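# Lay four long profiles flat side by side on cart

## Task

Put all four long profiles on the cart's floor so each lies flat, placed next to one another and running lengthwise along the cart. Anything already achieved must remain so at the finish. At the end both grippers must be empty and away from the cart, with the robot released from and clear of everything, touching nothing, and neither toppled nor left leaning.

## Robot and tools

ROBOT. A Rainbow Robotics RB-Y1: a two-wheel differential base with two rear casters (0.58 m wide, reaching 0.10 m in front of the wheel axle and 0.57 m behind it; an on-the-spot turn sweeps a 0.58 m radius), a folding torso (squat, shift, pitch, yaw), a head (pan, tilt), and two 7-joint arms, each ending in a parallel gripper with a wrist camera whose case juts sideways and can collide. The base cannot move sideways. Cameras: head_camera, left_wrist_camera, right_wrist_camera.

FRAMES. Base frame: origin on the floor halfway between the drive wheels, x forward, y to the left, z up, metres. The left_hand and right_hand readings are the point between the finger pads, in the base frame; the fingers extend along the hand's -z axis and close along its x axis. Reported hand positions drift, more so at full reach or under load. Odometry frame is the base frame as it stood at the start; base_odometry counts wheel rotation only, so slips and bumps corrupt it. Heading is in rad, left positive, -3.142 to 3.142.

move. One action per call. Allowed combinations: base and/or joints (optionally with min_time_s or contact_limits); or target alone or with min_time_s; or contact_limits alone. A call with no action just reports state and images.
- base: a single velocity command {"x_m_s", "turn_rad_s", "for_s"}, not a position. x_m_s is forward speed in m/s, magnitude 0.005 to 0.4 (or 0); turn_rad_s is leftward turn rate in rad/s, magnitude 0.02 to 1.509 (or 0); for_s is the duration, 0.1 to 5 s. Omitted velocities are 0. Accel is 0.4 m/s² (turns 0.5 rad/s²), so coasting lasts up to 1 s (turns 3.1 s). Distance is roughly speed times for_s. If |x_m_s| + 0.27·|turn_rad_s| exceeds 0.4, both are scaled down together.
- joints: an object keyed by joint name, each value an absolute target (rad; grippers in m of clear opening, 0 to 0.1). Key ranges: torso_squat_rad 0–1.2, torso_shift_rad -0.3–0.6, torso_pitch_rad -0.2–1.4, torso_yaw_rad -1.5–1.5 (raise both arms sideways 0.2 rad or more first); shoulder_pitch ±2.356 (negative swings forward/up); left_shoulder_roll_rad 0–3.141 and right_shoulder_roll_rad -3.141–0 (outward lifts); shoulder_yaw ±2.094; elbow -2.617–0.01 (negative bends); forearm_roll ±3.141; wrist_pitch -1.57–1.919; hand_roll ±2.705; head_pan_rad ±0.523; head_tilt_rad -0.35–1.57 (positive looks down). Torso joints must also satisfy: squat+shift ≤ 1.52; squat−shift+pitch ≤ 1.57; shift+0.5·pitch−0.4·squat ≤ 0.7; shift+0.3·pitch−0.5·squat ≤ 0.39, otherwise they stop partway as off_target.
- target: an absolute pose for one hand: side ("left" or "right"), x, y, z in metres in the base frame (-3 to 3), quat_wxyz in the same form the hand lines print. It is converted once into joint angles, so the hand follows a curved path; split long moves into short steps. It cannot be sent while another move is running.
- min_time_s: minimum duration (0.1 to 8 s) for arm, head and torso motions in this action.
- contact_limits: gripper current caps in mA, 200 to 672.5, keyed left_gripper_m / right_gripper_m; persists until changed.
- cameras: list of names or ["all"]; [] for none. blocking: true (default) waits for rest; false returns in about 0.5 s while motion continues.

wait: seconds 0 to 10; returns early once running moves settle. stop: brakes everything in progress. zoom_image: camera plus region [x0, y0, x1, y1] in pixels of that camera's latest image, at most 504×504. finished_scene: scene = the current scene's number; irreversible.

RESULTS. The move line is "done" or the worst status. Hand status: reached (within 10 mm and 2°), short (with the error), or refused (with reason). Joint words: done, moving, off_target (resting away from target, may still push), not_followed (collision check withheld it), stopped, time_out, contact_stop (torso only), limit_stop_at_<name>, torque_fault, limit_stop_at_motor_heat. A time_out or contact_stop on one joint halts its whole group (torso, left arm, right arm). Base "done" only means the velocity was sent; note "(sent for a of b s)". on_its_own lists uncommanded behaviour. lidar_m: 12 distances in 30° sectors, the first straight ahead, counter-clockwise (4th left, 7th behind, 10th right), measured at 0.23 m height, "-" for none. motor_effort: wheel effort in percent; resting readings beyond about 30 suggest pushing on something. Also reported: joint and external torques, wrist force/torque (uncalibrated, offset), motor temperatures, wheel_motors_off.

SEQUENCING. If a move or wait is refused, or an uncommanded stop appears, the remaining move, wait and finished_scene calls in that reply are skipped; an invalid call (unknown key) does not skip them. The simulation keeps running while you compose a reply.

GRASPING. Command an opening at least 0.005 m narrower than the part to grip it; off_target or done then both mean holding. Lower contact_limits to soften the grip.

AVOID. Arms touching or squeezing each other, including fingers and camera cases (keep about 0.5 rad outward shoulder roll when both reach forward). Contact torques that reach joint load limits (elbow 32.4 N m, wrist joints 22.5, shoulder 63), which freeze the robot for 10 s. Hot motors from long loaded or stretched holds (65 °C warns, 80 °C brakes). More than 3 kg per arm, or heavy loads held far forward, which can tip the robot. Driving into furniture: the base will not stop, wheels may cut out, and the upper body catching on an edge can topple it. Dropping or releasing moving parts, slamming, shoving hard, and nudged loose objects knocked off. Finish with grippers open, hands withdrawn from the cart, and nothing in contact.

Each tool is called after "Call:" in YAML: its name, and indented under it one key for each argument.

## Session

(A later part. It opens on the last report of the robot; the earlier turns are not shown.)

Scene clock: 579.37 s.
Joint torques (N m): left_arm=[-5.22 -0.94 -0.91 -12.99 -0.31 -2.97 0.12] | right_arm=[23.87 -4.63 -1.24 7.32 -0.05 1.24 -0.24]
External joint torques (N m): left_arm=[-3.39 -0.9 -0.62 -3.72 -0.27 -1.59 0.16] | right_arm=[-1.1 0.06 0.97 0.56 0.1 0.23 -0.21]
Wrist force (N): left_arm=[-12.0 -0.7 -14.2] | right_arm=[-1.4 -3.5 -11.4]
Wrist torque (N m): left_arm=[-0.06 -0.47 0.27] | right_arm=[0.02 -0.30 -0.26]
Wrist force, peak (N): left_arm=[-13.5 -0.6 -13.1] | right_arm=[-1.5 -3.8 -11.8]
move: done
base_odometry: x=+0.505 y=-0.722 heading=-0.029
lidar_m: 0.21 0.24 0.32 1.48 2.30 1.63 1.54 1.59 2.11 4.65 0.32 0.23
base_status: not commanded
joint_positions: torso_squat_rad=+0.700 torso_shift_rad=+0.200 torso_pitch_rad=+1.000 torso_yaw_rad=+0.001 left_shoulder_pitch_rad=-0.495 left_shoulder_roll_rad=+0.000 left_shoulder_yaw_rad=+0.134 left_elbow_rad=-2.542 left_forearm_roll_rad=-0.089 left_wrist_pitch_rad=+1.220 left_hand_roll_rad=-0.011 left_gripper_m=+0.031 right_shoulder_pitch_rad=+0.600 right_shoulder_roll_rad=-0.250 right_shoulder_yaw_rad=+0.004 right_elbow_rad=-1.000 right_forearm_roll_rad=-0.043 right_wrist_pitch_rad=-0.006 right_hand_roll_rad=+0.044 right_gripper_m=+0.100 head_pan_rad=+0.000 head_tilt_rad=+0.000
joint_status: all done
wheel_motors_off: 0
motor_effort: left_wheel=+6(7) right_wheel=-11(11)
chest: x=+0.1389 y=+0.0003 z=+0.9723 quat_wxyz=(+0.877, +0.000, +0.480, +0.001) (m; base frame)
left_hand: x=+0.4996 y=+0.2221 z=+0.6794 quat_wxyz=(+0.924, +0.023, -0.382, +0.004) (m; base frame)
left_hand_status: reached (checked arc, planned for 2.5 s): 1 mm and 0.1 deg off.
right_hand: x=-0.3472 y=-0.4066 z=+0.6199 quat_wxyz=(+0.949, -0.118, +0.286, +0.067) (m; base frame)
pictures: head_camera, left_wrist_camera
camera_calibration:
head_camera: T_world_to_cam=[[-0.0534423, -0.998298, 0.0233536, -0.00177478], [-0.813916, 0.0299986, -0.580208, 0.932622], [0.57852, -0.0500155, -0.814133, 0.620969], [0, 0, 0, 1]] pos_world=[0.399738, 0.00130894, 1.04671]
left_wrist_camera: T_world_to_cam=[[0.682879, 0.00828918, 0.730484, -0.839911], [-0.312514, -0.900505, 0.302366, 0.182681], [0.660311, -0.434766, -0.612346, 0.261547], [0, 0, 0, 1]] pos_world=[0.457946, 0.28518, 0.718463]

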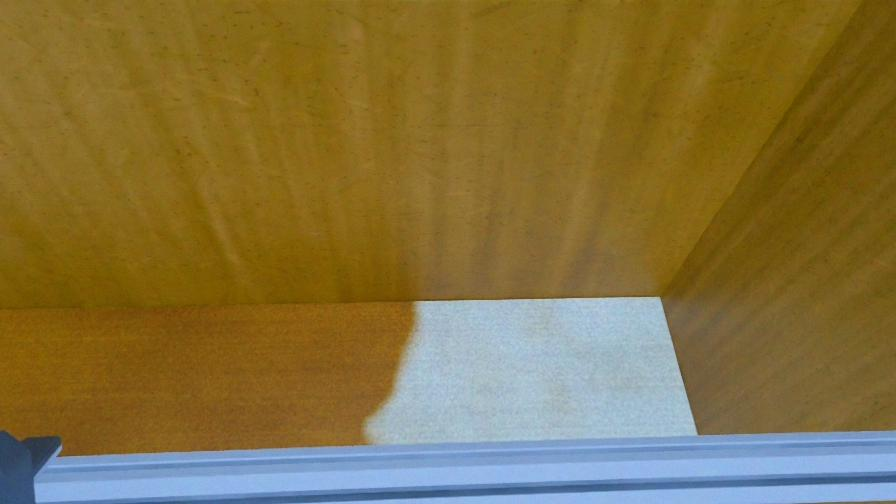

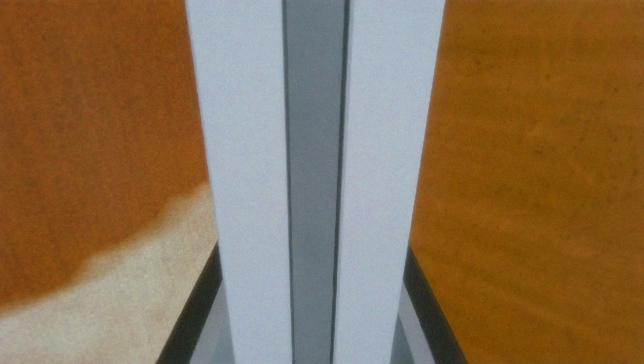

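Call:
move:
  target: {"side": "left", "x": 0.51, "y": 0.222, "z": 0.55, "quat_wxyz": [0.9844, 0.0268, -0.1738, -0.0025]}
  min_time_s: 2.5

Call:
move:
  target: {"side": "left", "x": 0.51, "y": 0.222, "z": 0.45, "quat_wxyz": [0.9996, 0.0285, -0.0002, -0.0075]}
  min_time_s: 2.5
  cameras: ["head_camera", "left_wrist_camera"]

Scene clock: 592.77 s.
Joint torques (N m): left_arm=[-9.7 3.22 0.12 -11.5 -0.07 -1.19 0.58] | right_arm=[23.44 -4.72 -1.45 7.06 -0.1 1 -0.08]
External joint torques (N m): left_arm=[-3.51 1.85 0.3 -2.57 0.02 -0.47 0.6] | right_arm=[-1.52 -0.03 0.77 0.3 0.05 -0.02 -0.05]
Wrist force (N): left_arm=[-6.0 -0.7 -17.2] | right_arm=[-1.5 -3.7 -11.6]
Wrist torque (N m): left_arm=[-0.26 -0.30 0.23] | right_arm=[0.02 -0.30 -0.28]
Wrist force, peak (N): left_arm=[-8.3 -1.0 -17.3] | right_arm=[-1.6 -3.8 -11.8]
move: done
base_odometry: x=+0.505 y=-0.722 heading=-0.029
lidar_m: 0.21 0.23 0.33 1.48 2.29 1.64 1.54 1.59 2.11 4.66 0.30 0.23
base_status: not commanded
joint_positions: torso_squat_rad=+0.700 torso_shift_rad=+0.200 torso_pitch_rad=+1.000 torso_yaw_rad=+0.001 left_shoulder_pitch_rad=-0.810 left_shoulder_roll_rad=+0.084 left_shoulder_yaw_rad=+0.224 left_elbow_rad=-2.019 left_forearm_roll_rad=-0.081 left_wrist_pitch_rad=+1.446 left_hand_roll_rad=+0.007 left_gripper_m=+0.031 right_shoulder_pitch_rad=+0.600 right_shoulder_roll_rad=-0.250 right_shoulder_yaw_rad=+0.004 right_elbow_rad=-1.000 right_forearm_roll_rad=-0.043 right_wrist_pitch_rad=-0.006 right_hand_roll_rad=+0.044 right_gripper_m=+0.100 head_pan_rad=+0.000 head_tilt_rad=+0.000
joint_status: all done
wheel_motors_off: 0
motor_effort: left_wheel=+6(6) right_wheel=-8(10)
chest: x=+0.1389 y=+0.0003 z=+0.9723 quat_wxyz=(+0.877, +0.000, +0.480, +0.001) (m; base frame)
left_hand: x=+0.5093 y=+0.2219 z=+0.5495 quat_wxyz=(+0.985, +0.027, -0.173, -0.002) (m; base frame)
left_hand_status: reached (checked arc, planned for 2.5 s): 1 mm and 0.1 deg off.
right_hand: x=-0.3472 y=-0.4066 z=+0.6199 quat_wxyz=(+0.949, -0.118, +0.286, +0.067) (m; base frame)
camera_calibration:
head_camera: T_world_to_cam=[[-0.0534423, -0.998298, 0.0233536, -0.00177478], [-0.813916, 0.0299986, -0.580208, 0.932622], [0.57852, -0.0500155, -0.814133, 0.620969], [0, 0, 0, 1]] pos_world=[0.399738, 0.00130894, 1.04671]
left_wrist_camera: T_world_to_cam=[[0.927666, 0.00483362, 0.373381, -0.679303], [-0.156452, -0.902889, 0.400394, 0.0919747], [0.339057, -0.429847, -0.836822, 0.461455], [0, 0, 0, 1]] pos_world=[0.488097, 0.284681, 0.602968]
right_wrist_camera: T_world_to_cam=[[-0.834874, -0.043578, 0.548714, -0.646077], [0.0748698, 0.978607, 0.191635, 0.335293], [-0.545326, 0.201073, -0.81375, 0.470924], [0, 0, 0, 1]] pos_world=[-0.307689, -0.450965, 0.673472]

Scene clock: 595.60 s.
Joint torques (N m): left_arm=[-13.24 5.34 0.48 -10.2 0.07 -0.11 0.6] | right_arm=[23.75 -4.8 -1.76 7.1 0.2 1.18 -0.22]
External joint torques (N m): left_arm=[-3.03 2.19 0.48 -2.18 0.15 -0.02 0.6] | right_arm=[-1.21 -0.11 0.46 0.33 0.35 0.16 -0.19]
Wrist force (N): left_arm=[-0.9 -0.8 -18.5] | right_arm=[-1.6 -3.8 -11.4]
Wrist torque (N m): left_arm=[-0.26 -0.22 0.22] | right_arm=[0.05 -0.32 -0.28]
Wrist force, peak (N): left_arm=[-1.2 -0.7 -18.9] | right_arm=[-1.5 -3.7 -11.7]
move: done
base_odometry: x=+0.505 y=-0.722 heading=-0.029
lidar_m: 0.21 0.22 0.33 1.49 2.27 1.62 1.53 1.58 2.12 4.66 0.31 0.23
base_status: not commanded
joint_positions: torso_squat_rad=+0.700 torso_shift_rad=+0.200 torso_pitch_rad=+1.000 torso_yaw_rad=+0.001 left_shoulder_pitch_rad=-1.108 left_shoulder_roll_rad=+0.185 left_shoulder_yaw_rad=+0.271 left_elbow_rad=-1.363 left_forearm_roll_rad=-0.056 left_wrist_pitch_rad=+1.447 left_hand_roll_rad=+0.031 left_gripper_m=+0.031 right_shoulder_pitch_rad=+0.600 right_shoulder_roll_rad=-0.250 right_shoulder_yaw_rad=+0.004 right_elbow_rad=-1.000 right_forearm_roll_rad=-0.043 right_wrist_pitch_rad=-0.006 right_hand_roll_rad=+0.044 right_gripper_m=+0.100 head_pan_rad=+0.000 head_tilt_rad=+0.000
joint_status: all done
wheel_motors_off: 0
motor_effort: left_wheel=+5(7) right_wheel=-10(11)
chest: x=+0.1389 y=+0.0003 z=+0.9723 quat_wxyz=(+0.877, +0.000, +0.480, +0.001) (m; base frame)
left_hand: x=+0.5092 y=+0.2219 z=+0.4498 quat_wxyz=(+1.000, +0.028, +0.000, -0.008) (m; base frame)
left_hand_status: reached (checked arc, planned for 2.5 s): 1 mm and 0.1 deg off.
right_hand: x=-0.3472 y=-0.4066 z=+0.6199 quat_wxyz=(+0.949, -0.118, +0.286, +0.067) (m; base frame)
pictures: head_camera, left_wrist_camera
camera_calibration:
head_camera: T_world_to_cam=[[-0.0534423, -0.998298, 0.0233536, -0.00177478], [-0.813916, 0.0299986, -0.580208, 0.932622], [0.57852, -0.0500155, -0.814133, 0.620969], [0, 0, 0, 1]] pos_world=[0.399738, 0.00130894, 1.04671]
left_wrist_camera: T_world_to_cam=[[0.999404, 0.00366916, 0.0343266, -0.525755], [-0.0112793, -0.90506, 0.425134, 0.0473674], [0.0326275, -0.425268, -0.904479, 0.56336], [0, 0, 0, 1]] pos_world=[0.507595, 0.284379, 0.507458]

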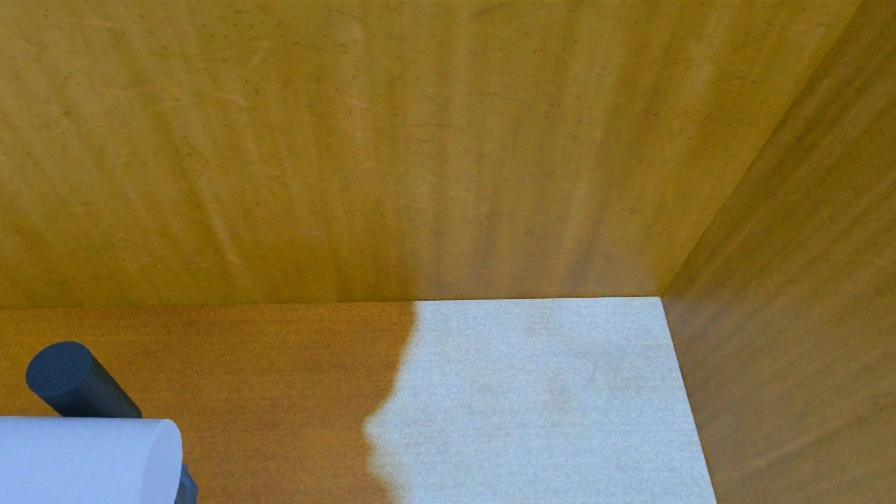

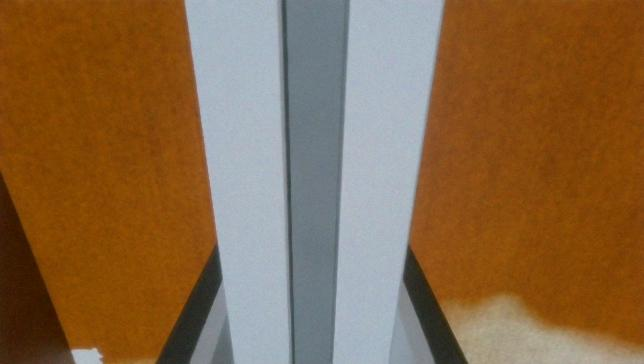

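Call:
move:
  joints: {"head_tilt_rad": 0.4, "head_pan_rad": -0.3}
  cameras: ["head_camera"]

Call:
move:
  joints: {"head_tilt_rad": 0.4, "head_pan_rad": 0.52}
  cameras: ["head_camera"]

Scene clock: 599.03 s.
Joint torques (N m): left_arm=[-13.58 4.88 0.54 -9.65 -0.06 -0.14 0.25] | right_arm=[23.44 -4.86 -1.81 6.96 0.05 1.07 -0.22]
External joint torques (N m): left_arm=[-3.38 1.72 0.54 -1.63 0.03 -0.05 0.25] | right_arm=[-1.52 -0.17 0.41 0.2 0.2 0.05 -0.19]
Wrist force (N): left_arm=[-1.0 -0.7 -18.2] | right_arm=[-1.4 -3.8 -11.4]
Wrist torque (N m): left_arm=[-0.34 -0.25 0.21] | right_arm=[0.04 -0.27 -0.29]
Wrist force, peak (N): left_arm=[-1.0 -0.7 -18.7] | right_arm=[-1.5 -3.9 -11.8]
move: done
base_odometry: x=+0.505 y=-0.722 heading=-0.029
lidar_m: 0.21 0.23 0.33 1.49 2.30 1.63 1.54 1.58 2.11 4.67 0.31 0.22
base_status: not commanded
joint_positions: torso_squat_rad=+0.700 torso_shift_rad=+0.200 torso_pitch_rad=+1.000 torso_yaw_rad=+0.001 left_shoulder_pitch_rad=-1.108 left_shoulder_roll_rad=+0.185 left_shoulder_yaw_rad=+0.271 left_elbow_rad=-1.363 left_forearm_roll_rad=-0.056 left_wrist_pitch_rad=+1.447 left_hand_roll_rad=+0.031 left_gripper_m=+0.031 right_shoulder_pitch_rad=+0.600 right_shoulder_roll_rad=-0.250 right_shoulder_yaw_rad=+0.004 right_elbow_rad=-1.000 right_forearm_roll_rad=-0.043 right_wrist_pitch_rad=-0.006 right_hand_roll_rad=+0.044 right_gripper_m=+0.100 head_pan_rad=-0.300 head_tilt_rad=+0.400
joint_status: all done
wheel_motors_off: 0
motor_effort: left_wheel=+7(7) right_wheel=-8(10)
chest: x=+0.1389 y=+0.0003 z=+0.9723 quat_wxyz=(+0.877, +0.000, +0.480, +0.001) (m; base frame)
left_hand: x=+0.5092 y=+0.2219 z=+0.4498 quat_wxyz=(+1.000, +0.028, +0.000, -0.008) (m; base frame)
right_hand: x=-0.3472 y=-0.4066 z=+0.6199 quat_wxyz=(+0.949, -0.118, +0.286, +0.067) (m; base frame)
pictures: head_camera
camera_calibration:
head_camera: T_world_to_cam=[[-0.197716, -0.936748, 0.288809, -0.237606], [-0.96254, 0.129759, -0.238076, 0.616727], [0.185542, -0.325062, -0.927313, 0.866732], [0, 0, 0, 1]] pos_world=[0.385831, -0.0208611, 1.01918]

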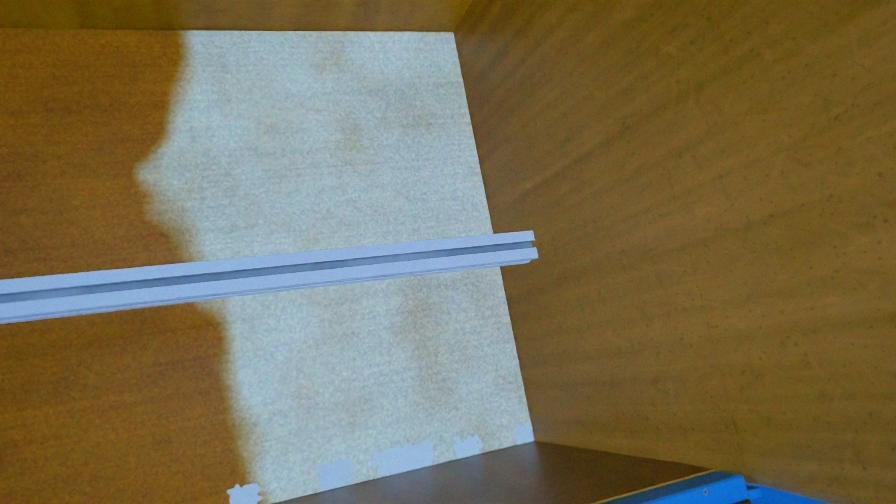

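Scene clock: 600.27 s.
Joint torques (N m): left_arm=[-13.5 4.61 0.11 -9.85 -0.15 -0.18 0.52] | right_arm=[23.62 -4.59 -1.69 7.18 0.04 1.06 -0.25]
External joint torques (N m): left_arm=[-3.3 1.45 0.11 -1.83 -0.06 -0.09 0.51] | right_arm=[-1.34 0.1 0.52 0.42 0.19 0.05 -0.22]
Wrist force (N): left_arm=[-1.1 -0.9 -18.2] | right_arm=[-1.5 -3.8 -11.4]
Wrist torque (N m): left_arm=[-0.29 -0.24 0.19] | right_arm=[0.06 -0.32 -0.29]
Wrist force, peak (N): left_arm=[-1.2 -0.7 -18.8] | right_arm=[-1.5 -3.5 -11.9]
move: done
base_odometry: x=+0.505 y=-0.722 heading=-0.029
lidar_m: 0.21 0.23 0.32 1.48 2.29 1.64 1.54 1.58 2.10 4.67 0.31 0.23
base_status: not commanded
joint_positions: torso_squat_rad=+0.700 torso_shift_rad=+0.200 torso_pitch_rad=+1.000 torso_yaw_rad=+0.001 left_shoulder_pitch_rad=-1.108 left_shoulder_roll_rad=+0.185 left_shoulder_yaw_rad=+0.271 left_elbow_rad=-1.363 left_forearm_roll_rad=-0.056 left_wrist_pitch_rad=+1.447 left_hand_roll_rad=+0.031 left_gripper_m=+0.031 right_shoulder_pitch_rad=+0.600 right_shoulder_roll_rad=-0.250 right_shoulder_yaw_rad=+0.004 right_elbow_rad=-1.000 right_forearm_roll_rad=-0.043 right_wrist_pitch_rad=-0.006 right_hand_roll_rad=+0.044 right_gripper_m=+0.100 head_pan_rad=+0.520 head_tilt_rad=+0.400
joint_status: all done
wheel_motors_off: 0
motor_effort: left_wheel=+6(7) right_wheel=-7(11)
chest: x=+0.1389 y=+0.0003 z=+0.9723 quat_wxyz=(+0.877, +0.000, +0.480, +0.001) (m; base frame)
left_hand: x=+0.5092 y=+0.2219 z=+0.4498 quat_wxyz=(+1.000, +0.028, +0.000, -0.008) (m; base frame)
right_hand: x=-0.3472 y=-0.4066 z=+0.6199 quat_wxyz=(+0.949, -0.118, +0.286, +0.067) (m; base frame)
pictures: head_camera
camera_calibration:
head_camera: T_world_to_cam=[[0.231971, -0.894953, -0.381115, 0.336535], [-0.95912, -0.145148, -0.24294, 0.620955], [0.162102, 0.42189, -0.892038, 0.836439], [0, 0, 0, 1]] pos_world=[0.381915, 0.0384281, 1.02525]

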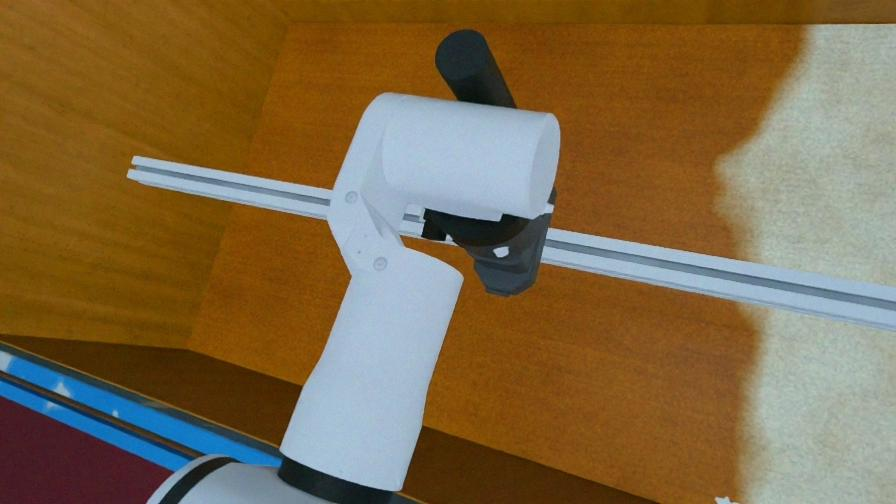

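Call:
move:
  joints: {"head_tilt_rad": 0.4, "head_pan_rad": 0.15}
  cameras: ["head_camera", "left_wrist_camera"]

Call:
zoom_image:
  camera: "left_wrist_camera"
  region: [170, 0, 470, 364]

Scene clock: 625.37 s.
Joint torques (N m): left_arm=[-13.56 4.31 0.33 -9.84 -0.15 -0.08 0.29] | right_arm=[23.67 -4.56 -1.51 7.09 0.16 1.12 -0.15]
External joint torques (N m): left_arm=[-3.36 1.15 0.34 -1.82 -0.06 0.01 0.29] | right_arm=[-1.3 0.13 0.71 0.32 0.31 0.1 -0.12]
Wrist force (N): left_arm=[-0.9 -0.8 -18.2] | right_arm=[-1.4 -4.0 -11.3]
Wrist torque (N m): left_arm=[-0.30 -0.24 0.20] | right_arm=[0.07 -0.30 -0.28]
Wrist force, peak (N): left_arm=[-1.3 -0.9 -18.9] | right_arm=[-1.5 -3.9 -11.7]
move: done
base_odometry: x=+0.505 y=-0.722 heading=-0.029
lidar_m: 0.21 0.23 0.32 1.49 2.29 1.63 1.54 1.59 2.11 4.66 0.31 0.23
base_status: not commanded
joint_positions: torso_squat_rad=+0.700 torso_shift_rad=+0.200 torso_pitch_rad=+1.000 torso_yaw_rad=+0.001 left_shoulder_pitch_rad=-1.108 left_shoulder_roll_rad=+0.185 left_shoulder_yaw_rad=+0.271 left_elbow_rad=-1.363 left_forearm_roll_rad=-0.056 left_wrist_pitch_rad=+1.447 left_hand_roll_rad=+0.031 left_gripper_m=+0.031 right_shoulder_pitch_rad=+0.600 right_shoulder_roll_rad=-0.250 right_shoulder_yaw_rad=+0.004 right_elbow_rad=-1.000 right_forearm_roll_rad=-0.043 right_wrist_pitch_rad=-0.006 right_hand_roll_rad=+0.044 right_gripper_m=+0.100 head_pan_rad=+0.150 head_tilt_rad=+0.400
joint_status: all done
wheel_motors_off: 0
motor_effort: left_wheel=+6(7) right_wheel=-8(11)
chest: x=+0.1389 y=+0.0003 z=+0.9723 quat_wxyz=(+0.877, +0.000, +0.480, +0.001) (m; base frame)
left_hand: x=+0.5092 y=+0.2219 z=+0.4498 quat_wxyz=(+1.000, +0.028, +0.000, -0.008) (m; base frame)
right_hand: x=-0.3472 y=-0.4066 z=+0.6199 quat_wxyz=(+0.949, -0.118, +0.286, +0.067) (m; base frame)
pictures: head_camera, left_wrist_camera
camera_calibration:
head_camera: T_world_to_cam=[[0.0410013, -0.995678, -0.0833329, 0.0813724], [-0.975931, -0.0220294, -0.216964, 0.598669], [0.214191, 0.0902229, -0.972616, 0.905501], [0, 0, 0, 1]] pos_world=[0.386974, 0.0125121, 1.01738]
left_wrist_camera: T_world_to_cam=[[0.999404, 0.00366916, 0.0343266, -0.525755], [-0.0112793, -0.90506, 0.425134, 0.0473674], [0.0326275, -0.425268, -0.904479, 0.56336], [0, 0, 0, 1]] pos_world=[0.507595, 0.284379, 0.507458]

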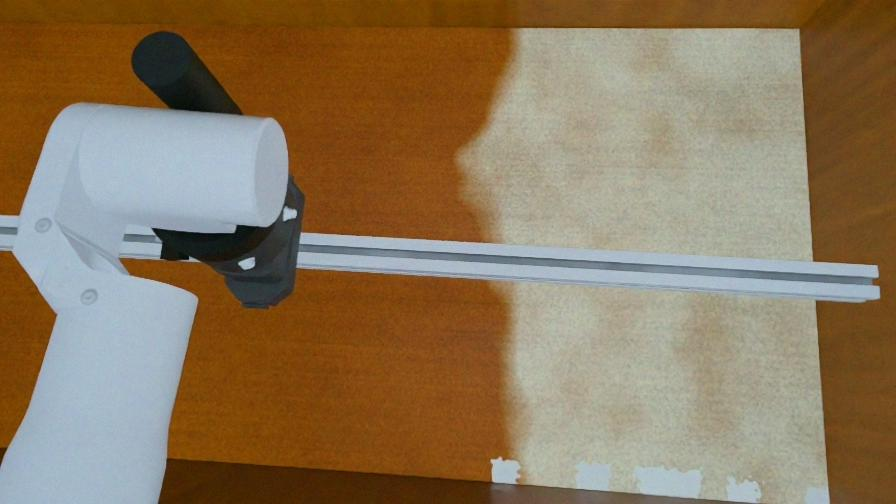

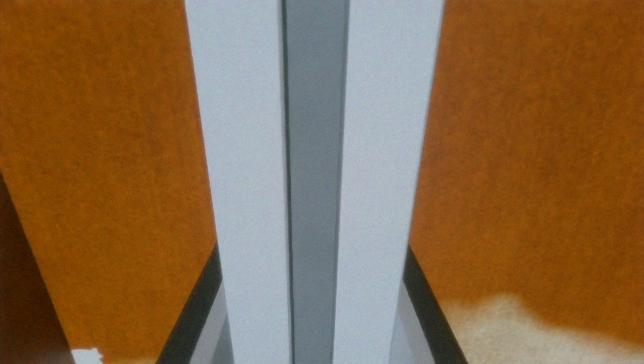

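Scaled by 1.385 from the camera's 644x364 image, which has a finer 920x520 frame.

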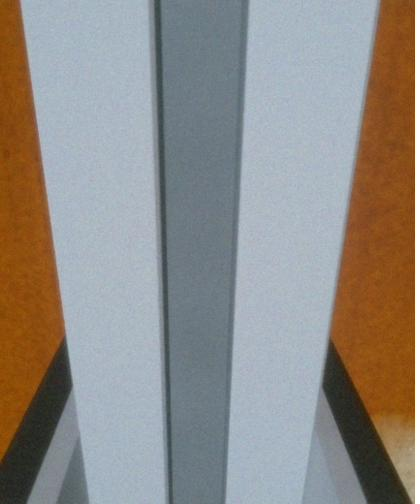

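Call:
move:
  target: {"side": "left", "x": 0.51, "y": 0.202, "z": 0.45, "quat_wxyz": [0.9996, 0.0285, -0.0002, -0.0075]}
  min_time_s: 1

Call:
move:
  target: {"side": "left", "x": 0.51, "y": 0.202, "z": 0.38, "quat_wxyz": [0.9996, 0.0285, -0.0002, -0.0075]}
  min_time_s: 2

Call:
move:
  joints: {"head_tilt_rad": 0.4, "head_pan_rad": -0.3}
  cameras: ["head_camera"]

Call:
zoom_image:
  camera: "head_camera"
  region: [400, 150, 640, 400]

Call:
move:
  joints: {"head_tilt_rad": 0.4, "head_pan_rad": 0.52}
  cameras: ["head_camera"]

Call:
zoom_image:
  camera: "head_camera"
  region: [80, 100, 320, 350]

Scene clock: 640.63 s.
Joint torques (N m): left_arm=[-14.7 1.41 -1.6 -9.9 -0.77 0.21 0.76] | right_arm=[23.6 -5.1 -1.7 7.22 0.21 1.2 -0.28]
External joint torques (N m): left_arm=[-4.21 -0.92 -1.3 -1.89 -0.68 0.3 0.75] | right_arm=[-1.37 -0.41 0.51 0.45 0.36 0.18 -0.25]
Wrist force (N): left_arm=[-1.4 -0.9 -18.4] | right_arm=[-1.2 -3.7 -11.6]
Wrist torque (N m): left_arm=[-0.27 -0.28 0.21] | right_arm=[0.04 -0.26 -0.29]
Wrist force, peak (N): left_arm=[-0.8 -1.2 -18.8] | right_arm=[-1.5 -3.8 -11.8]
move: done
base_odometry: x=+0.505 y=-0.722 heading=-0.029
lidar_m: 0.22 0.23 0.32 1.48 2.29 1.63 1.54 1.59 2.13 4.67 0.32 0.23
base_status: not commanded
joint_positions: torso_squat_rad=+0.700 torso_shift_rad=+0.200 torso_pitch_rad=+1.000 torso_yaw_rad=+0.001 left_shoulder_pitch_rad=-1.121 left_shoulder_roll_rad=+0.154 left_shoulder_yaw_rad=+0.246 left_elbow_rad=-1.358 left_forearm_roll_rad=-0.086 left_wrist_pitch_rad=+1.448 left_hand_roll_rad=+0.064 left_gripper_m=+0.031 right_shoulder_pitch_rad=+0.600 right_shoulder_roll_rad=-0.250 right_shoulder_yaw_rad=+0.004 right_elbow_rad=-1.000 right_forearm_roll_rad=-0.043 right_wrist_pitch_rad=-0.006 right_hand_roll_rad=+0.044 right_gripper_m=+0.100 head_pan_rad=+0.150 head_tilt_rad=+0.400
joint_status: all done
wheel_motors_off: 0
motor_effort: left_wheel=+6(7) right_wheel=-7(11)
chest: x=+0.1389 y=+0.0003 z=+0.9723 quat_wxyz=(+0.877, +0.000, +0.480, +0.001) (m; base frame)
left_hand: x=+0.5094 y=+0.2025 z=+0.4500 quat_wxyz=(+1.000, +0.028, +0.000, -0.008) (m; base frame)
left_hand_status: reached (checked arc, planned for 1.0 s): 1 mm and 0.1 deg off.
right_hand: x=-0.3472 y=-0.4066 z=+0.6199 quat_wxyz=(+0.949, -0.118, +0.286, +0.067) (m; base frame)
camera_calibration:
head_camera: T_world_to_cam=[[0.0410013, -0.995678, -0.0833329, 0.0813724], [-0.975931, -0.0220294, -0.216964, 0.598669], [0.214191, 0.0902229, -0.972616, 0.905501], [0, 0, 0, 1]] pos_world=[0.386974, 0.0125121, 1.01738]
left_wrist_camera: T_world_to_cam=[[0.999382, 0.00344303, 0.0349852, -0.526157], [-0.0117892, -0.904737, 0.425806, 0.0295187], [0.0331185, -0.425956, -0.904138, 0.555132], [0, 0, 0, 1]] pos_world=[0.507795, 0.26498, 0.507754]
right_wrist_camera: T_world_to_cam=[[-0.834874, -0.043578, 0.548714, -0.646077], [0.0748698, 0.978607, 0.191635, 0.335293], [-0.545326, 0.201073, -0.81375, 0.470924], [0, 0, 0, 1]] pos_world=[-0.307689, -0.450965, 0.673472]

Scene clock: 642.97 s.
Joint torques (N m): left_arm=[-14.99 4.47 0.31 -8.49 -0.17 0.13 0.52] | right_arm=[23.31 -4.59 -1.67 7.12 0.25 1.21 -0.14]
External joint torques (N m): left_arm=[-3.58 1.64 0.47 -1.68 -0.1 0.21 0.52] | right_arm=[-1.65 0.1 0.55 0.35 0.4 0.2 -0.11]
Wrist force (N): left_arm=[-1.5 -0.8 -18.4] | right_arm=[-1.3 -3.7 -11.6]
Wrist torque (N m): left_arm=[-0.19 -0.31 0.23] | right_arm=[0.03 -0.29 -0.29]
Wrist force, peak (N): left_arm=[-2.0 -1.3 -19.1] | right_arm=[-1.4 -3.6 -11.8]
move: done
base_odometry: x=+0.505 y=-0.722 heading=-0.029
lidar_m: 0.22 0.22 0.31 1.47 2.28 1.65 1.54 1.57 2.10 4.65 0.31 0.22
base_status: not commanded
joint_positions: torso_squat_rad=+0.700 torso_shift_rad=+0.200 torso_pitch_rad=+1.000 torso_yaw_rad=+0.001 left_shoulder_pitch_rad=-1.247 left_shoulder_roll_rad=+0.199 left_shoulder_yaw_rad=+0.251 left_elbow_rad=-0.886 left_forearm_roll_rad=-0.080 left_wrist_pitch_rad=+1.110 left_hand_roll_rad=+0.104 left_gripper_m=+0.031 right_shoulder_pitch_rad=+0.600 right_shoulder_roll_rad=-0.250 right_shoulder_yaw_rad=+0.004 right_elbow_rad=-1.000 right_forearm_roll_rad=-0.043 right_wrist_pitch_rad=-0.006 right_hand_roll_rad=+0.044 right_gripper_m=+0.100 head_pan_rad=+0.150 head_tilt_rad=+0.400
joint_status: all done
wheel_motors_off: 0
motor_effort: left_wheel=+5(7) right_wheel=-7(11)
chest: x=+0.1389 y=+0.0003 z=+0.9723 quat_wxyz=(+0.877, +0.000, +0.480, +0.001) (m; base frame)
left_hand: x=+0.5091 y=+0.2019 z=+0.3798 quat_wxyz=(+1.000, +0.028, +0.000, -0.008) (m; base frame)
left_hand_status: reached (checked arc, planned for 2.0 s): 1 mm and 0.1 deg off.
right_hand: x=-0.3472 y=-0.4066 z=+0.6199 quat_wxyz=(+0.949, -0.118, +0.286, +0.067) (m; base frame)
camera_calibration:
head_camera: T_world_to_cam=[[0.0410013, -0.995678, -0.0833329, 0.0813724], [-0.975931, -0.0220294, -0.216964, 0.598669], [0.214191, 0.0902229, -0.972616, 0.905501], [0, 0, 0, 1]] pos_world=[0.386974, 0.0125121, 1.01738]
left_wrist_camera: T_world_to_cam=[[0.999395, 0.00357136, 0.0345925, -0.523265], [-0.0114852, -0.905004, 0.425247, 0.0590656], [0.0328251, -0.425387, -0.904416, 0.491448], [0, 0, 0, 1]] pos_world=[0.507495, 0.264379, 0.437457]
right_wrist_camera: T_world_to_cam=[[-0.834874, -0.043578, 0.548714, -0.646077], [0.0748698, 0.978607, 0.191635, 0.335293], [-0.545326, 0.201073, -0.81375, 0.470924], [0, 0, 0, 1]] pos_world=[-0.307689, -0.450965, 0.673472]

Scene clock: 643.93 s.
Joint torques (N m): left_arm=[-14.99 4.57 0.38 -8.51 -0.22 -0.01 0.73] | right_arm=[23.7 -4.62 -1.6 7.02 0 1.08 -0.22]
External joint torques (N m): left_arm=[-3.58 1.72 0.53 -1.7 -0.14 0.07 0.73] | right_arm=[-1.26 0.07 0.62 0.26 0.15 0.07 -0.19]
Wrist force (N): left_arm=[-1.2 -1.0 -18.3] | right_arm=[-1.4 -3.8 -11.6]
Wrist torque (N m): left_arm=[-0.16 -0.24 0.20] | right_arm=[0.05 -0.27 -0.29]
Wrist force, peak (N): left_arm=[-1.3 -0.8 -18.5] | right_arm=[-1.5 -3.9 -11.7]
move: done
base_odometry: x=+0.505 y=-0.722 heading=-0.029
lidar_m: 0.21 0.24 0.31 1.48 2.29 1.64 1.54 1.59 2.12 4.66 0.32 0.23
base_status: not commanded
joint_positions: torso_squat_rad=+0.700 torso_shift_rad=+0.200 torso_pitch_rad=+1.000 torso_yaw_rad=+0.001 left_shoulder_pitch_rad=-1.247 left_shoulder_roll_rad=+0.199 left_shoulder_yaw_rad=+0.251 left_elbow_rad=-0.886 left_forearm_roll_rad=-0.080 left_wrist_pitch_rad=+1.110 left_hand_roll_rad=+0.104 left_gripper_m=+0.031 right_shoulder_pitch_rad=+0.600 right_shoulder_roll_rad=-0.250 right_shoulder_yaw_rad=+0.004 right_elbow_rad=-1.000 right_forearm_roll_rad=-0.043 right_wrist_pitch_rad=-0.006 right_hand_roll_rad=+0.044 right_gripper_m=+0.100 head_pan_rad=-0.300 head_tilt_rad=+0.400
joint_status: all done
wheel_motors_off: 0
motor_effort: left_wheel=+6(7) right_wheel=-7(11)
chest: x=+0.1389 y=+0.0003 z=+0.9723 quat_wxyz=(+0.877, +0.000, +0.480, +0.001) (m; base frame)
left_hand: x=+0.5091 y=+0.2019 z=+0.3798 quat_wxyz=(+1.000, +0.028, +0.000, -0.008) (m; base frame)
right_hand: x=-0.3472 y=-0.4066 z=+0.6199 quat_wxyz=(+0.949, -0.118, +0.286, +0.067) (m; base frame)
pictures: head_camera
camera_calibration:
head_camera: T_world_to_cam=[[-0.197716, -0.936748, 0.288809, -0.237606], [-0.96254, 0.129759, -0.238076, 0.616727], [0.185542, -0.325062, -0.927313, 0.866732], [0, 0, 0, 1]] pos_world=[0.385831, -0.0208611, 1.01918]

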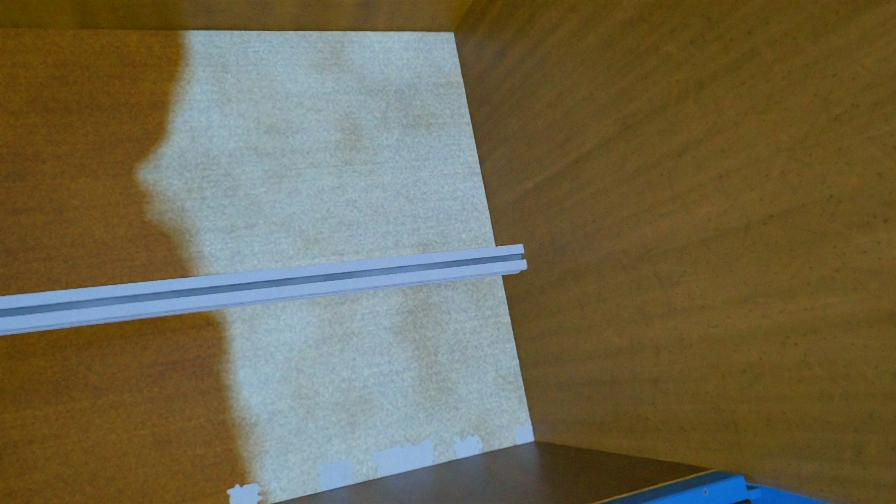

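Scaled by 2.016 from the camera's 896x504 image, which has a finer 1280x720 frame.

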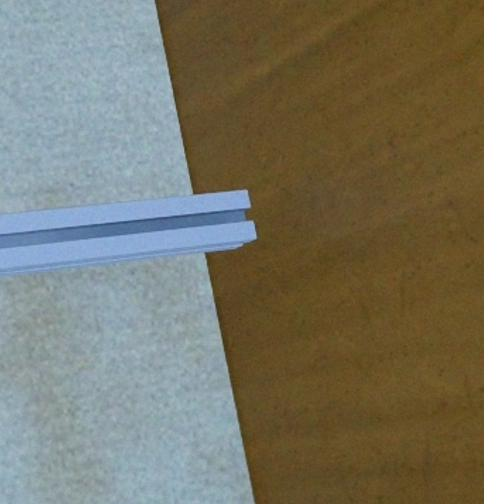

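Scene clock: 645.17 s.
Joint torques (N m): left_arm=[-15.43 4.17 0.54 -8.57 0.05 -0.04 0.59] | right_arm=[23.29 -5.07 -1.56 7.28 -0.03 1.09 -0.34]
External joint torques (N m): left_arm=[-4.02 1.33 0.69 -1.76 0.13 0.04 0.59] | right_arm=[-1.68 -0.38 0.65 0.52 0.12 0.07 -0.31]
Wrist force (N): left_arm=[-1.1 -0.6 -18.0] | right_arm=[-1.4 -3.7 -11.5]
Wrist torque (N m): left_arm=[-0.20 -0.24 0.20] | right_arm=[0.04 -0.30 -0.29]
Wrist force, peak (N): left_arm=[-1.7 -1.1 -18.6] | right_arm=[-1.5 -3.8 -11.8]
move: done
base_odometry: x=+0.505 y=-0.722 heading=-0.029
lidar_m: 0.21 0.23 0.33 1.48 2.28 1.63 1.54 1.58 2.12 4.65 0.31 0.22
base_status: not commanded
joint_positions: torso_squat_rad=+0.700 torso_shift_rad=+0.200 torso_pitch_rad=+1.000 torso_yaw_rad=+0.001 left_shoulder_pitch_rad=-1.247 left_shoulder_roll_rad=+0.199 left_shoulder_yaw_rad=+0.251 left_elbow_rad=-0.886 left_forearm_roll_rad=-0.080 left_wrist_pitch_rad=+1.110 left_hand_roll_rad=+0.104 left_gripper_m=+0.031 right_shoulder_pitch_rad=+0.600 right_shoulder_roll_rad=-0.250 right_shoulder_yaw_rad=+0.004 right_elbow_rad=-1.000 right_forearm_roll_rad=-0.043 right_wrist_pitch_rad=-0.006 right_hand_roll_rad=+0.044 right_gripper_m=+0.100 head_pan_rad=+0.520 head_tilt_rad=+0.400
joint_status: all done
wheel_motors_off: 0
motor_effort: left_wheel=+6(7) right_wheel=-7(11)
chest: x=+0.1389 y=+0.0003 z=+0.9723 quat_wxyz=(+0.877, +0.000, +0.480, +0.001) (m; base frame)
left_hand: x=+0.5091 y=+0.2019 z=+0.3798 quat_wxyz=(+1.000, +0.028, +0.000, -0.008) (m; base frame)
right_hand: x=-0.3472 y=-0.4066 z=+0.6199 quat_wxyz=(+0.949, -0.118, +0.286, +0.067) (m; base frame)
pictures: head_camera
camera_calibration:
head_camera: T_world_to_cam=[[0.231971, -0.894953, -0.381115, 0.336535], [-0.95912, -0.145148, -0.24294, 0.620955], [0.162102, 0.42189, -0.892038, 0.836439], [0, 0, 0, 1]] pos_world=[0.381915, 0.0384281, 1.02525]

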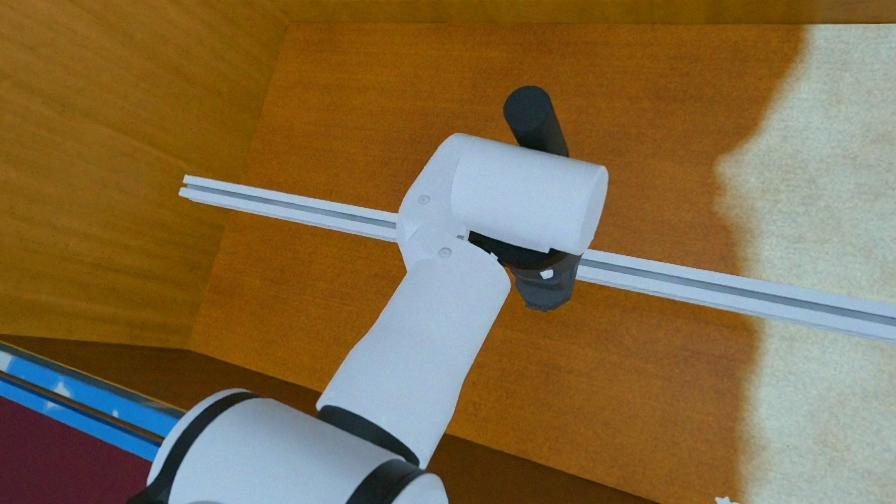

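Scaled by 2.016 from the camera's 896x504 image, which has a finer 1280x720 frame.

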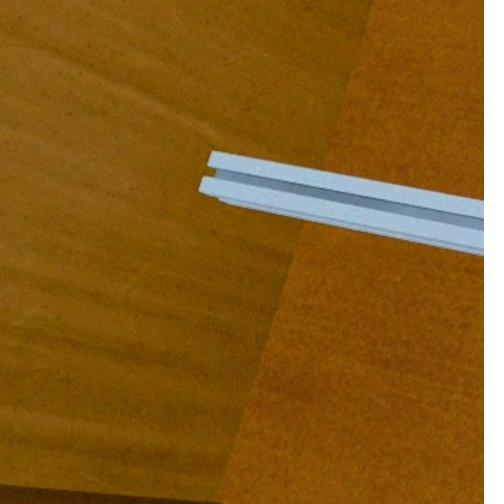

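Call:
move:
  target: {"side": "left", "x": 0.51, "y": 0.199, "z": 0.335, "quat_wxyz": [0.9996, 0.0285, 0, 0]}
  min_time_s: 2
  cameras: ["head_camera"]

Call:
zoom_image:
  camera: "head_camera"
  region: [80, 100, 320, 350]

Call:
move:
  joints: {"head_tilt_rad": 0.4, "head_pan_rad": -0.3}
  cameras: ["head_camera", "left_wrist_camera"]

Call:
zoom_image:
  camera: "head_camera"
  region: [400, 150, 640, 400]

Scene clock: 660.00 s.
Joint torques (N m): left_arm=[-15.48 4.73 -1.39 -5.85 -0.44 -0.13 0.69] | right_arm=[23.25 -4.78 -1.41 7 0 1.17 -0.27]
External joint torques (N m): left_arm=[-2.82 1.29 -1.29 -1.25 -0.39 0.06 0.7] | right_arm=[-1.72 -0.09 0.81 0.24 0.15 0.15 -0.24]
Wrist force (N): left_arm=[-1.9 -0.3 -18.2] | right_arm=[-1.4 -3.7 -11.4]
Wrist torque (N m): left_arm=[-0.22 -0.21 0.24] | right_arm=[0.03 -0.28 -0.29]
Wrist force, peak (N): left_arm=[-1.4 -0.7 -19.0] | right_arm=[-1.5 -3.8 -11.7]
move: short
base_odometry: x=+0.505 y=-0.722 heading=-0.029
lidar_m: 0.21 0.23 0.33 1.49 2.29 1.64 1.54 1.59 2.12 4.67 0.32 0.23
base_status: not commanded
joint_positions: torso_squat_rad=+0.700 torso_shift_rad=+0.200 torso_pitch_rad=+1.000 torso_yaw_rad=+0.001 left_shoulder_pitch_rad=-1.467 left_shoulder_roll_rad=+0.260 left_shoulder_yaw_rad=+0.249 left_elbow_rad=-0.267 left_forearm_roll_rad=-0.084 left_wrist_pitch_rad=+0.658 left_hand_roll_rad=+0.172 left_gripper_m=+0.031 right_shoulder_pitch_rad=+0.600 right_shoulder_roll_rad=-0.250 right_shoulder_yaw_rad=+0.004 right_elbow_rad=-1.000 right_forearm_roll_rad=-0.043 right_wrist_pitch_rad=-0.006 right_hand_roll_rad=+0.044 right_gripper_m=+0.100 head_pan_rad=+0.520 head_tilt_rad=+0.400
joint_status: all done
wheel_motors_off: 0
motor_effort: left_wheel=+6(7) right_wheel=-9(10)
chest: x=+0.1389 y=+0.0003 z=+0.9723 quat_wxyz=(+0.877, +0.000, +0.480, +0.001) (m; base frame)
left_hand: x=+0.5086 y=+0.1990 z=+0.3357 quat_wxyz=(+0.999, +0.022, -0.030, -0.001) (m; base frame)
left_hand_status: short (checked arc, as near as the solve gets, planned for 2.0 s): 2 mm and 3.5 deg off. The place is met; only the turn is off.
right_hand: x=-0.3472 y=-0.4066 z=+0.6199 quat_wxyz=(+0.949, -0.118, +0.286, +0.067) (m; base frame)
pictures: head_camera
camera_calibration:
head_camera: T_world_to_cam=[[0.231971, -0.894953, -0.381115, 0.336535], [-0.95912, -0.145148, -0.24294, 0.620955], [0.162102, 0.42189, -0.892038, 0.836439], [0, 0, 0, 1]] pos_world=[0.381915, 0.0384281, 1.02525]

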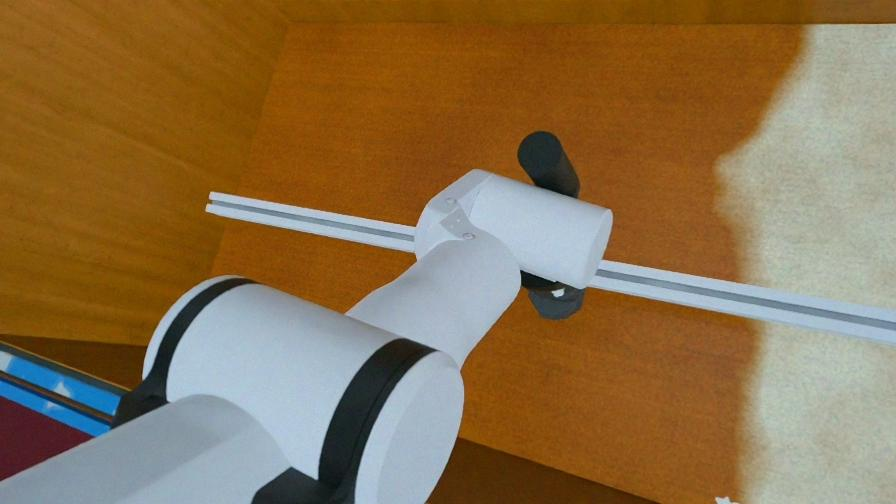

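Scaled by 2.016 from the camera's 896x504 image, which has a finer 1280x720 frame.

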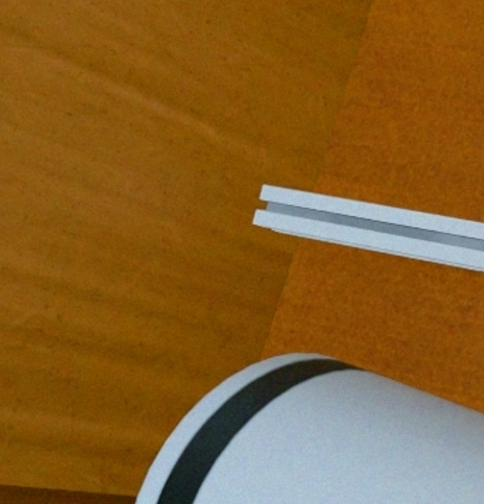

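Scene clock: 661.23 s.
Joint torques (N m): left_arm=[-15.68 4.74 -2.07 -5.38 -0.5 0.09 0.55] | right_arm=[23.27 -4.92 -1.63 7.3 0.09 1.03 -0.23]
External joint torques (N m): left_arm=[-3.02 1.3 -1.98 -0.79 -0.45 0.27 0.55] | right_arm=[-1.69 -0.23 0.59 0.53 0.24 0.01 -0.2]
Wrist force (N): left_arm=[-1.8 -0.7 -18.6] | right_arm=[-1.4 -3.8 -11.4]
Wrist torque (N m): left_arm=[-0.24 -0.21 0.24] | right_arm=[0.05 -0.29 -0.28]
Wrist force, peak (N): left_arm=[-2.2 -1.2 -18.7] | right_arm=[-1.5 -4.0 -11.6]
move: done
base_odometry: x=+0.505 y=-0.722 heading=-0.029
lidar_m: 0.21 0.23 0.32 1.49 2.28 1.63 1.53 1.58 2.11 4.65 0.31 0.23
base_status: not commanded
joint_positions: torso_squat_rad=+0.700 torso_shift_rad=+0.200 torso_pitch_rad=+1.000 torso_yaw_rad=+0.001 left_shoulder_pitch_rad=-1.467 left_shoulder_roll_rad=+0.260 left_shoulder_yaw_rad=+0.249 left_elbow_rad=-0.267 left_forearm_roll_rad=-0.084 left_wrist_pitch_rad=+0.658 left_hand_roll_rad=+0.172 left_gripper_m=+0.031 right_shoulder_pitch_rad=+0.600 right_shoulder_roll_rad=-0.250 right_shoulder_yaw_rad=+0.004 right_elbow_rad=-1.000 right_forearm_roll_rad=-0.043 right_wrist_pitch_rad=-0.006 right_hand_roll_rad=+0.044 right_gripper_m=+0.100 head_pan_rad=-0.300 head_tilt_rad=+0.400
joint_status: all done
wheel_motors_off: 0
motor_effort: left_wheel=+6(7) right_wheel=-9(10)
chest: x=+0.1389 y=+0.0003 z=+0.9723 quat_wxyz=(+0.877, +0.000, +0.480, +0.001) (m; base frame)
left_hand: x=+0.5086 y=+0.1990 z=+0.3357 quat_wxyz=(+0.999, +0.022, -0.030, -0.001) (m; base frame)
right_hand: x=-0.3472 y=-0.4066 z=+0.6199 quat_wxyz=(+0.949, -0.118, +0.286, +0.067) (m; base frame)
pictures: head_camera, left_wrist_camera
camera_calibration:
head_camera: T_world_to_cam=[[-0.197716, -0.936748, 0.288809, -0.237606], [-0.96254, 0.129759, -0.238076, 0.616727], [0.185542, -0.325062, -0.927313, 0.866732], [0, 0, 0, 1]] pos_world=[0.385831, -0.0208611, 1.01918]
left_wrist_camera: T_world_to_cam=[[0.995295, 0.0162951, 0.0955088, -0.542093], [-0.0270606, -0.899776, 0.435512, 0.0785114], [0.0930332, -0.436047, -0.895102, 0.418735], [0, 0, 0, 1]] pos_world=[0.502711, 0.262064, 0.392393]

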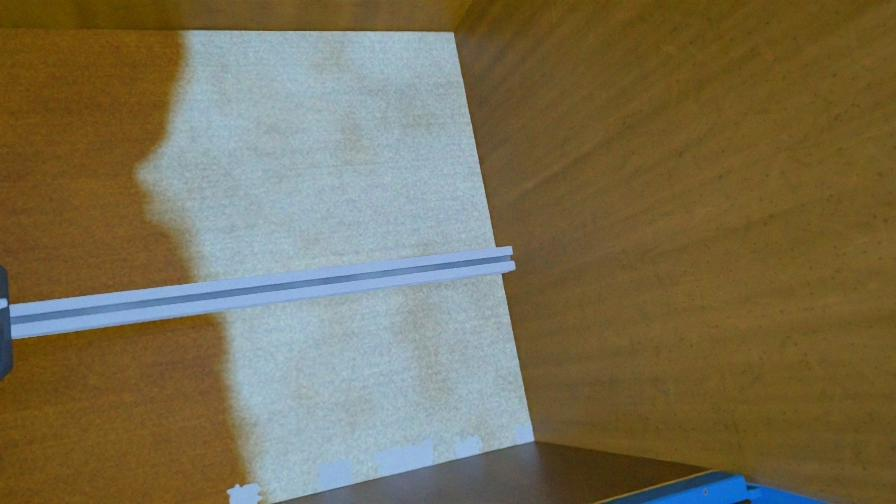

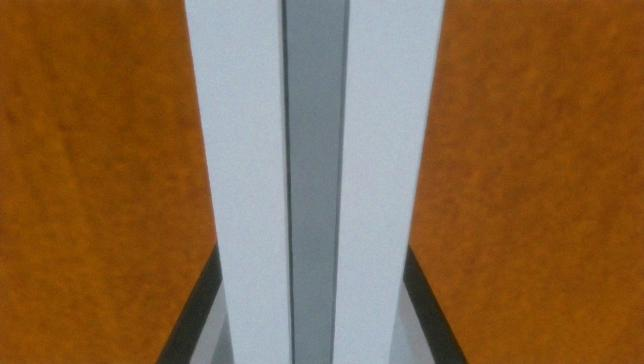

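Scaled by 2.016 from the camera's 896x504 image, which has a finer 1280x720 frame.

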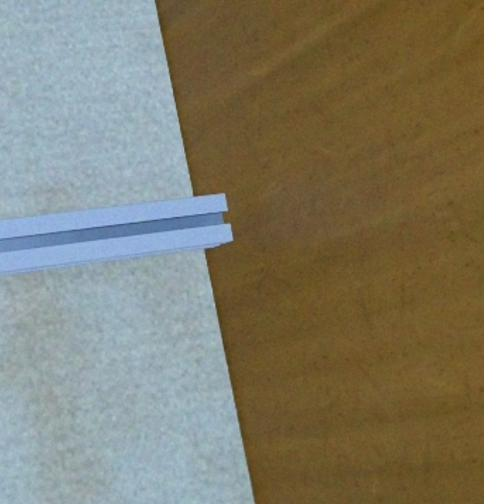

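Call:
move:
  target: {"side": "left", "x": 0.51, "y": 0.203, "z": 0.37, "quat_wxyz": [0.9996, 0.0285, 0, 0]}
  min_time_s: 1

Call:
move:
  joints: {"torso_squat_rad": 0.76}

Call:
move:
  target: {"side": "left", "x": 0.50, "y": 0.203, "z": 0.325, "quat_wxyz": [0.9996, 0.0285, 0, 0]}
  min_time_s: 1.5
  cameras: ["left_wrist_camera"]

Scene clock: 673.93 s.
Joint torques (N m): left_arm=[-15.15 3.68 0.24 -8.56 -0.44 0.16 -0.15] | right_arm=[23.77 -4.14 -1.59 7.16 0.04 1.05 -0.33]
External joint torques (N m): left_arm=[-3.44 0.63 0.36 -2.08 -0.34 0.23 -0.16] | right_arm=[-1.2 0.55 0.62 0.39 0.2 0.03 -0.3]
Wrist force (N): left_arm=[-1.4 -0.5 -18.5] | right_arm=[-1.5 -3.6 -11.5]
Wrist torque (N m): left_arm=[-0.69 -0.25 0.16] | right_arm=[0.03 -0.30 -0.28]
Wrist force, peak (N): left_arm=[-4.5 -0.2 -19.2] | right_arm=[-1.6 -3.7 -11.8]
move: done
base_odometry: x=+0.505 y=-0.722 heading=-0.029
lidar_m: 0.22 0.23 0.31 1.49 2.30 1.64 1.54 1.59 2.12 4.66 0.32 0.22
base_status: not commanded
joint_positions: torso_squat_rad=+0.700 torso_shift_rad=+0.200 torso_pitch_rad=+1.000 torso_yaw_rad=+0.001 left_shoulder_pitch_rad=-1.287 left_shoulder_roll_rad=+0.213 left_shoulder_yaw_rad=+0.253 left_elbow_rad=-0.780 left_forearm_roll_rad=-0.078 left_wrist_pitch_rad=+1.050 left_hand_roll_rad=+0.126 left_gripper_m=+0.031 right_shoulder_pitch_rad=+0.600 right_shoulder_roll_rad=-0.250 right_shoulder_yaw_rad=+0.004 right_elbow_rad=-1.000 right_forearm_roll_rad=-0.043 right_wrist_pitch_rad=-0.006 right_hand_roll_rad=+0.044 right_gripper_m=+0.100 head_pan_rad=-0.300 head_tilt_rad=+0.400
joint_status: all done
wheel_motors_off: 0
motor_effort: left_wheel=+7(7) right_wheel=-7(11)
chest: x=+0.1389 y=+0.0003 z=+0.9723 quat_wxyz=(+0.877, +0.000, +0.480, +0.001) (m; base frame)
left_hand: x=+0.5092 y=+0.2032 z=+0.3701 quat_wxyz=(+1.000, +0.029, +0.002, +0.000) (m; base frame)
left_hand_status: reached (checked arc, planned for 1.0 s): 1 mm and 0.3 deg off.
right_hand: x=-0.3472 y=-0.4066 z=+0.6199 quat_wxyz=(+0.949, -0.118, +0.286, +0.067) (m; base frame)
camera_calibration:
head_camera: T_world_to_cam=[[-0.197737, -0.936711, 0.288915, -0.237704], [-0.962555, 0.129786, -0.237999, 0.616655], [0.185439, -0.325157, -0.9273, 0.866756], [0, 0, 0, 1]] pos_world=[0.385831, -0.020861, 1.01918]
left_wrist_camera: T_world_to_cam=[[0.999339, 0.0193421, 0.0307892, -0.524836], [0.00446539, -0.905649, 0.424004, 0.0567663], [0.0360854, -0.423586, -0.905137, 0.48156], [0, 0, 0, 1]] pos_world=[0.506858, 0.265544, 0.427968]
right_wrist_camera: T_world_to_cam=[[-0.834874, -0.043578, 0.548714, -0.646077], [0.0748698, 0.978607, 0.191635, 0.335293], [-0.545326, 0.201073, -0.81375, 0.470924], [0, 0, 0, 1]] pos_world=[-0.307689, -0.450965, 0.673472]

Scene clock: 674.90 s.
Joint torques (N m): left_arm=[-14.93 3.52 0.22 -8.63 -0.49 -0.08 0.11] | right_arm=[23.69 -4.64 -1.66 6.86 -0.05 1.17 -0.24]
External joint torques (N m): left_arm=[-3.22 0.46 0.35 -2.15 -0.41 0 0.11] | right_arm=[-1.27 0.05 0.56 0.09 0.1 0.15 -0.21]
Wrist force (N): left_arm=[-1.3 -0.9 -18.4] | right_arm=[-1.7 -3.9 -11.6]
Wrist torque (N m): left_arm=[-0.45 -0.24 0.20] | right_arm=[0.06 -0.34 -0.27]
Wrist force, peak (N): left_arm=[-1.9 -0.9 -19.0] | right_arm=[-1.6 -3.9 -11.8]
move: done
base_odometry: x=+0.505 y=-0.722 heading=-0.029
lidar_m: 0.22 0.23 0.33 1.49 2.29 1.63 1.54 1.59 2.12 4.66 0.31 0.22
base_status: not commanded
joint_positions: torso_squat_rad=+0.760 torso_shift_rad=+0.200 torso_pitch_rad=+1.000 torso_yaw_rad=+0.001 left_shoulder_pitch_rad=-1.287 left_shoulder_roll_rad=+0.213 left_shoulder_yaw_rad=+0.253 left_elbow_rad=-0.780 left_forearm_roll_rad=-0.078 left_wrist_pitch_rad=+1.050 left_hand_roll_rad=+0.126 left_gripper_m=+0.031 right_shoulder_pitch_rad=+0.600 right_shoulder_roll_rad=-0.250 right_shoulder_yaw_rad=+0.004 right_elbow_rad=-1.000 right_forearm_roll_rad=-0.043 right_wrist_pitch_rad=-0.006 right_hand_roll_rad=+0.044 right_gripper_m=+0.100 head_pan_rad=-0.300 head_tilt_rad=+0.400
joint_status: all done
wheel_motors_off: 0
motor_effort: left_wheel=+7(8) right_wheel=-6(10)
chest: x=+0.1333 y=+0.0003 z=+0.9449 quat_wxyz=(+0.877, +0.000, +0.480, +0.001) (m; base frame)
left_hand: x=+0.5037 y=+0.2032 z=+0.3427 quat_wxyz=(+1.000, +0.029, +0.002, +0.000) (m; base frame)
right_hand: x=-0.3528 y=-0.4066 z=+0.5925 quat_wxyz=(+0.949, -0.118, +0.286, +0.067) (m; base frame)
camera_calibration:
head_camera: T_world_to_cam=[[-0.197733, -0.936718, 0.288896, -0.230879], [-0.962537, 0.129754, -0.238088, 0.604825], [0.185536, -0.325151, -0.927283, 0.842332], [0, 0, 0, 1]] pos_world=[0.380231, -0.0208611, 0.991782]
left_wrist_camera: T_world_to_cam=[[0.999336, 0.0192918, 0.0309213, -0.518432], [0.00436381, -0.905651, 0.424002, 0.0683705], [0.0361836, -0.423586, -0.905133, 0.456868], [0, 0, 0, 1]] pos_world=[0.501258, 0.265444, 0.400568]
right_wrist_camera: T_world_to_cam=[[-0.834874, -0.043578, 0.548714, -0.635717], [0.0748698, 0.978607, 0.191635, 0.340963], [-0.545326, 0.201073, -0.81375, 0.445573], [0, 0, 0, 1]] pos_world=[-0.313289, -0.450965, 0.646072]

Scene clock: 676.73 s.
Joint torques (N m): left_arm=[-15.31 4.7 0.12 -6.94 -0.3 -0.18 0.55] | right_arm=[23.71 -4.39 -1.46 7.08 -0.08 1.01 -0.31]
External joint torques (N m): left_arm=[-3.44 1.55 0.22 -1.08 -0.23 -0.09 0.55] | right_arm=[-1.25 0.3 0.76 0.31 0.07 -0.01 -0.28]
Wrist force (N): left_arm=[-1.0 -0.6 -18.4] | right_arm=[-1.6 -3.9 -11.7]
Wrist torque (N m): left_arm=[-0.30 -0.24 0.27] | right_arm=[0.04 -0.33 -0.29]
Wrist force, peak (N): left_arm=[-1.4 -0.7 -18.7] | right_arm=[-1.9 -4.0 -11.8]
move: done
base_odometry: x=+0.505 y=-0.722 heading=-0.029
lidar_m: 0.21 0.23 0.32 1.48 2.29 1.64 1.55 1.59 2.13 4.65 0.32 0.22
base_status: not commanded
joint_positions: torso_squat_rad=+0.760 torso_shift_rad=+0.200 torso_pitch_rad=+1.000 torso_yaw_rad=+0.001 left_shoulder_pitch_rad=-1.334 left_shoulder_roll_rad=+0.227 left_shoulder_yaw_rad=+0.253 left_elbow_rad=-0.616 left_forearm_roll_rad=-0.079 left_wrist_pitch_rad=+0.927 left_hand_roll_rad=+0.138 left_gripper_m=+0.031 right_shoulder_pitch_rad=+0.600 right_shoulder_roll_rad=-0.250 right_shoulder_yaw_rad=+0.004 right_elbow_rad=-1.000 right_forearm_roll_rad=-0.043 right_wrist_pitch_rad=-0.006 right_hand_roll_rad=+0.044 right_gripper_m=+0.100 head_pan_rad=-0.300 head_tilt_rad=+0.400
joint_status: all done
wheel_motors_off: 0
motor_effort: left_wheel=+8(9) right_wheel=-7(9)
chest: x=+0.1333 y=+0.0003 z=+0.9449 quat_wxyz=(+0.877, +0.000, +0.480, +0.001) (m; base frame)
left_hand: x=+0.4987 y=+0.2029 z=+0.3254 quat_wxyz=(+1.000, +0.028, -0.002, +0.000) (m; base frame)
left_hand_status: reached (checked arc, planned for 1.5 s): 1 mm and 0.2 deg off.
right_hand: x=-0.3528 y=-0.4066 z=+0.5925 quat_wxyz=(+0.949, -0.118, +0.286, +0.067) (m; base frame)
pictures: left_wrist_camera
camera_calibration:
left_wrist_camera: T_world_to_cam=[[0.99907, 0.0185073, 0.0389397, -0.51532], [0.000151144, -0.904677, 0.426098, 0.0768551], [0.0431138, -0.425696, -0.903838, 0.437829], [0, 0, 0, 1]] pos_world=[0.495953, 0.265448, 0.383045]

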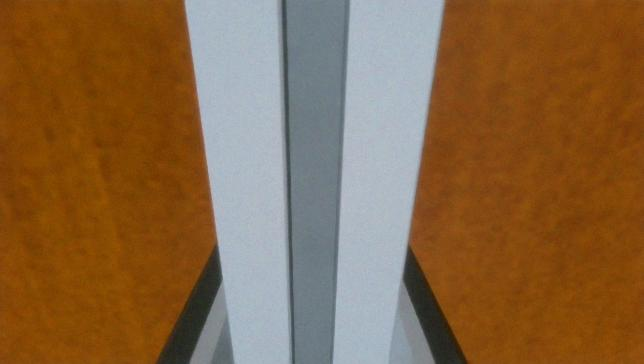

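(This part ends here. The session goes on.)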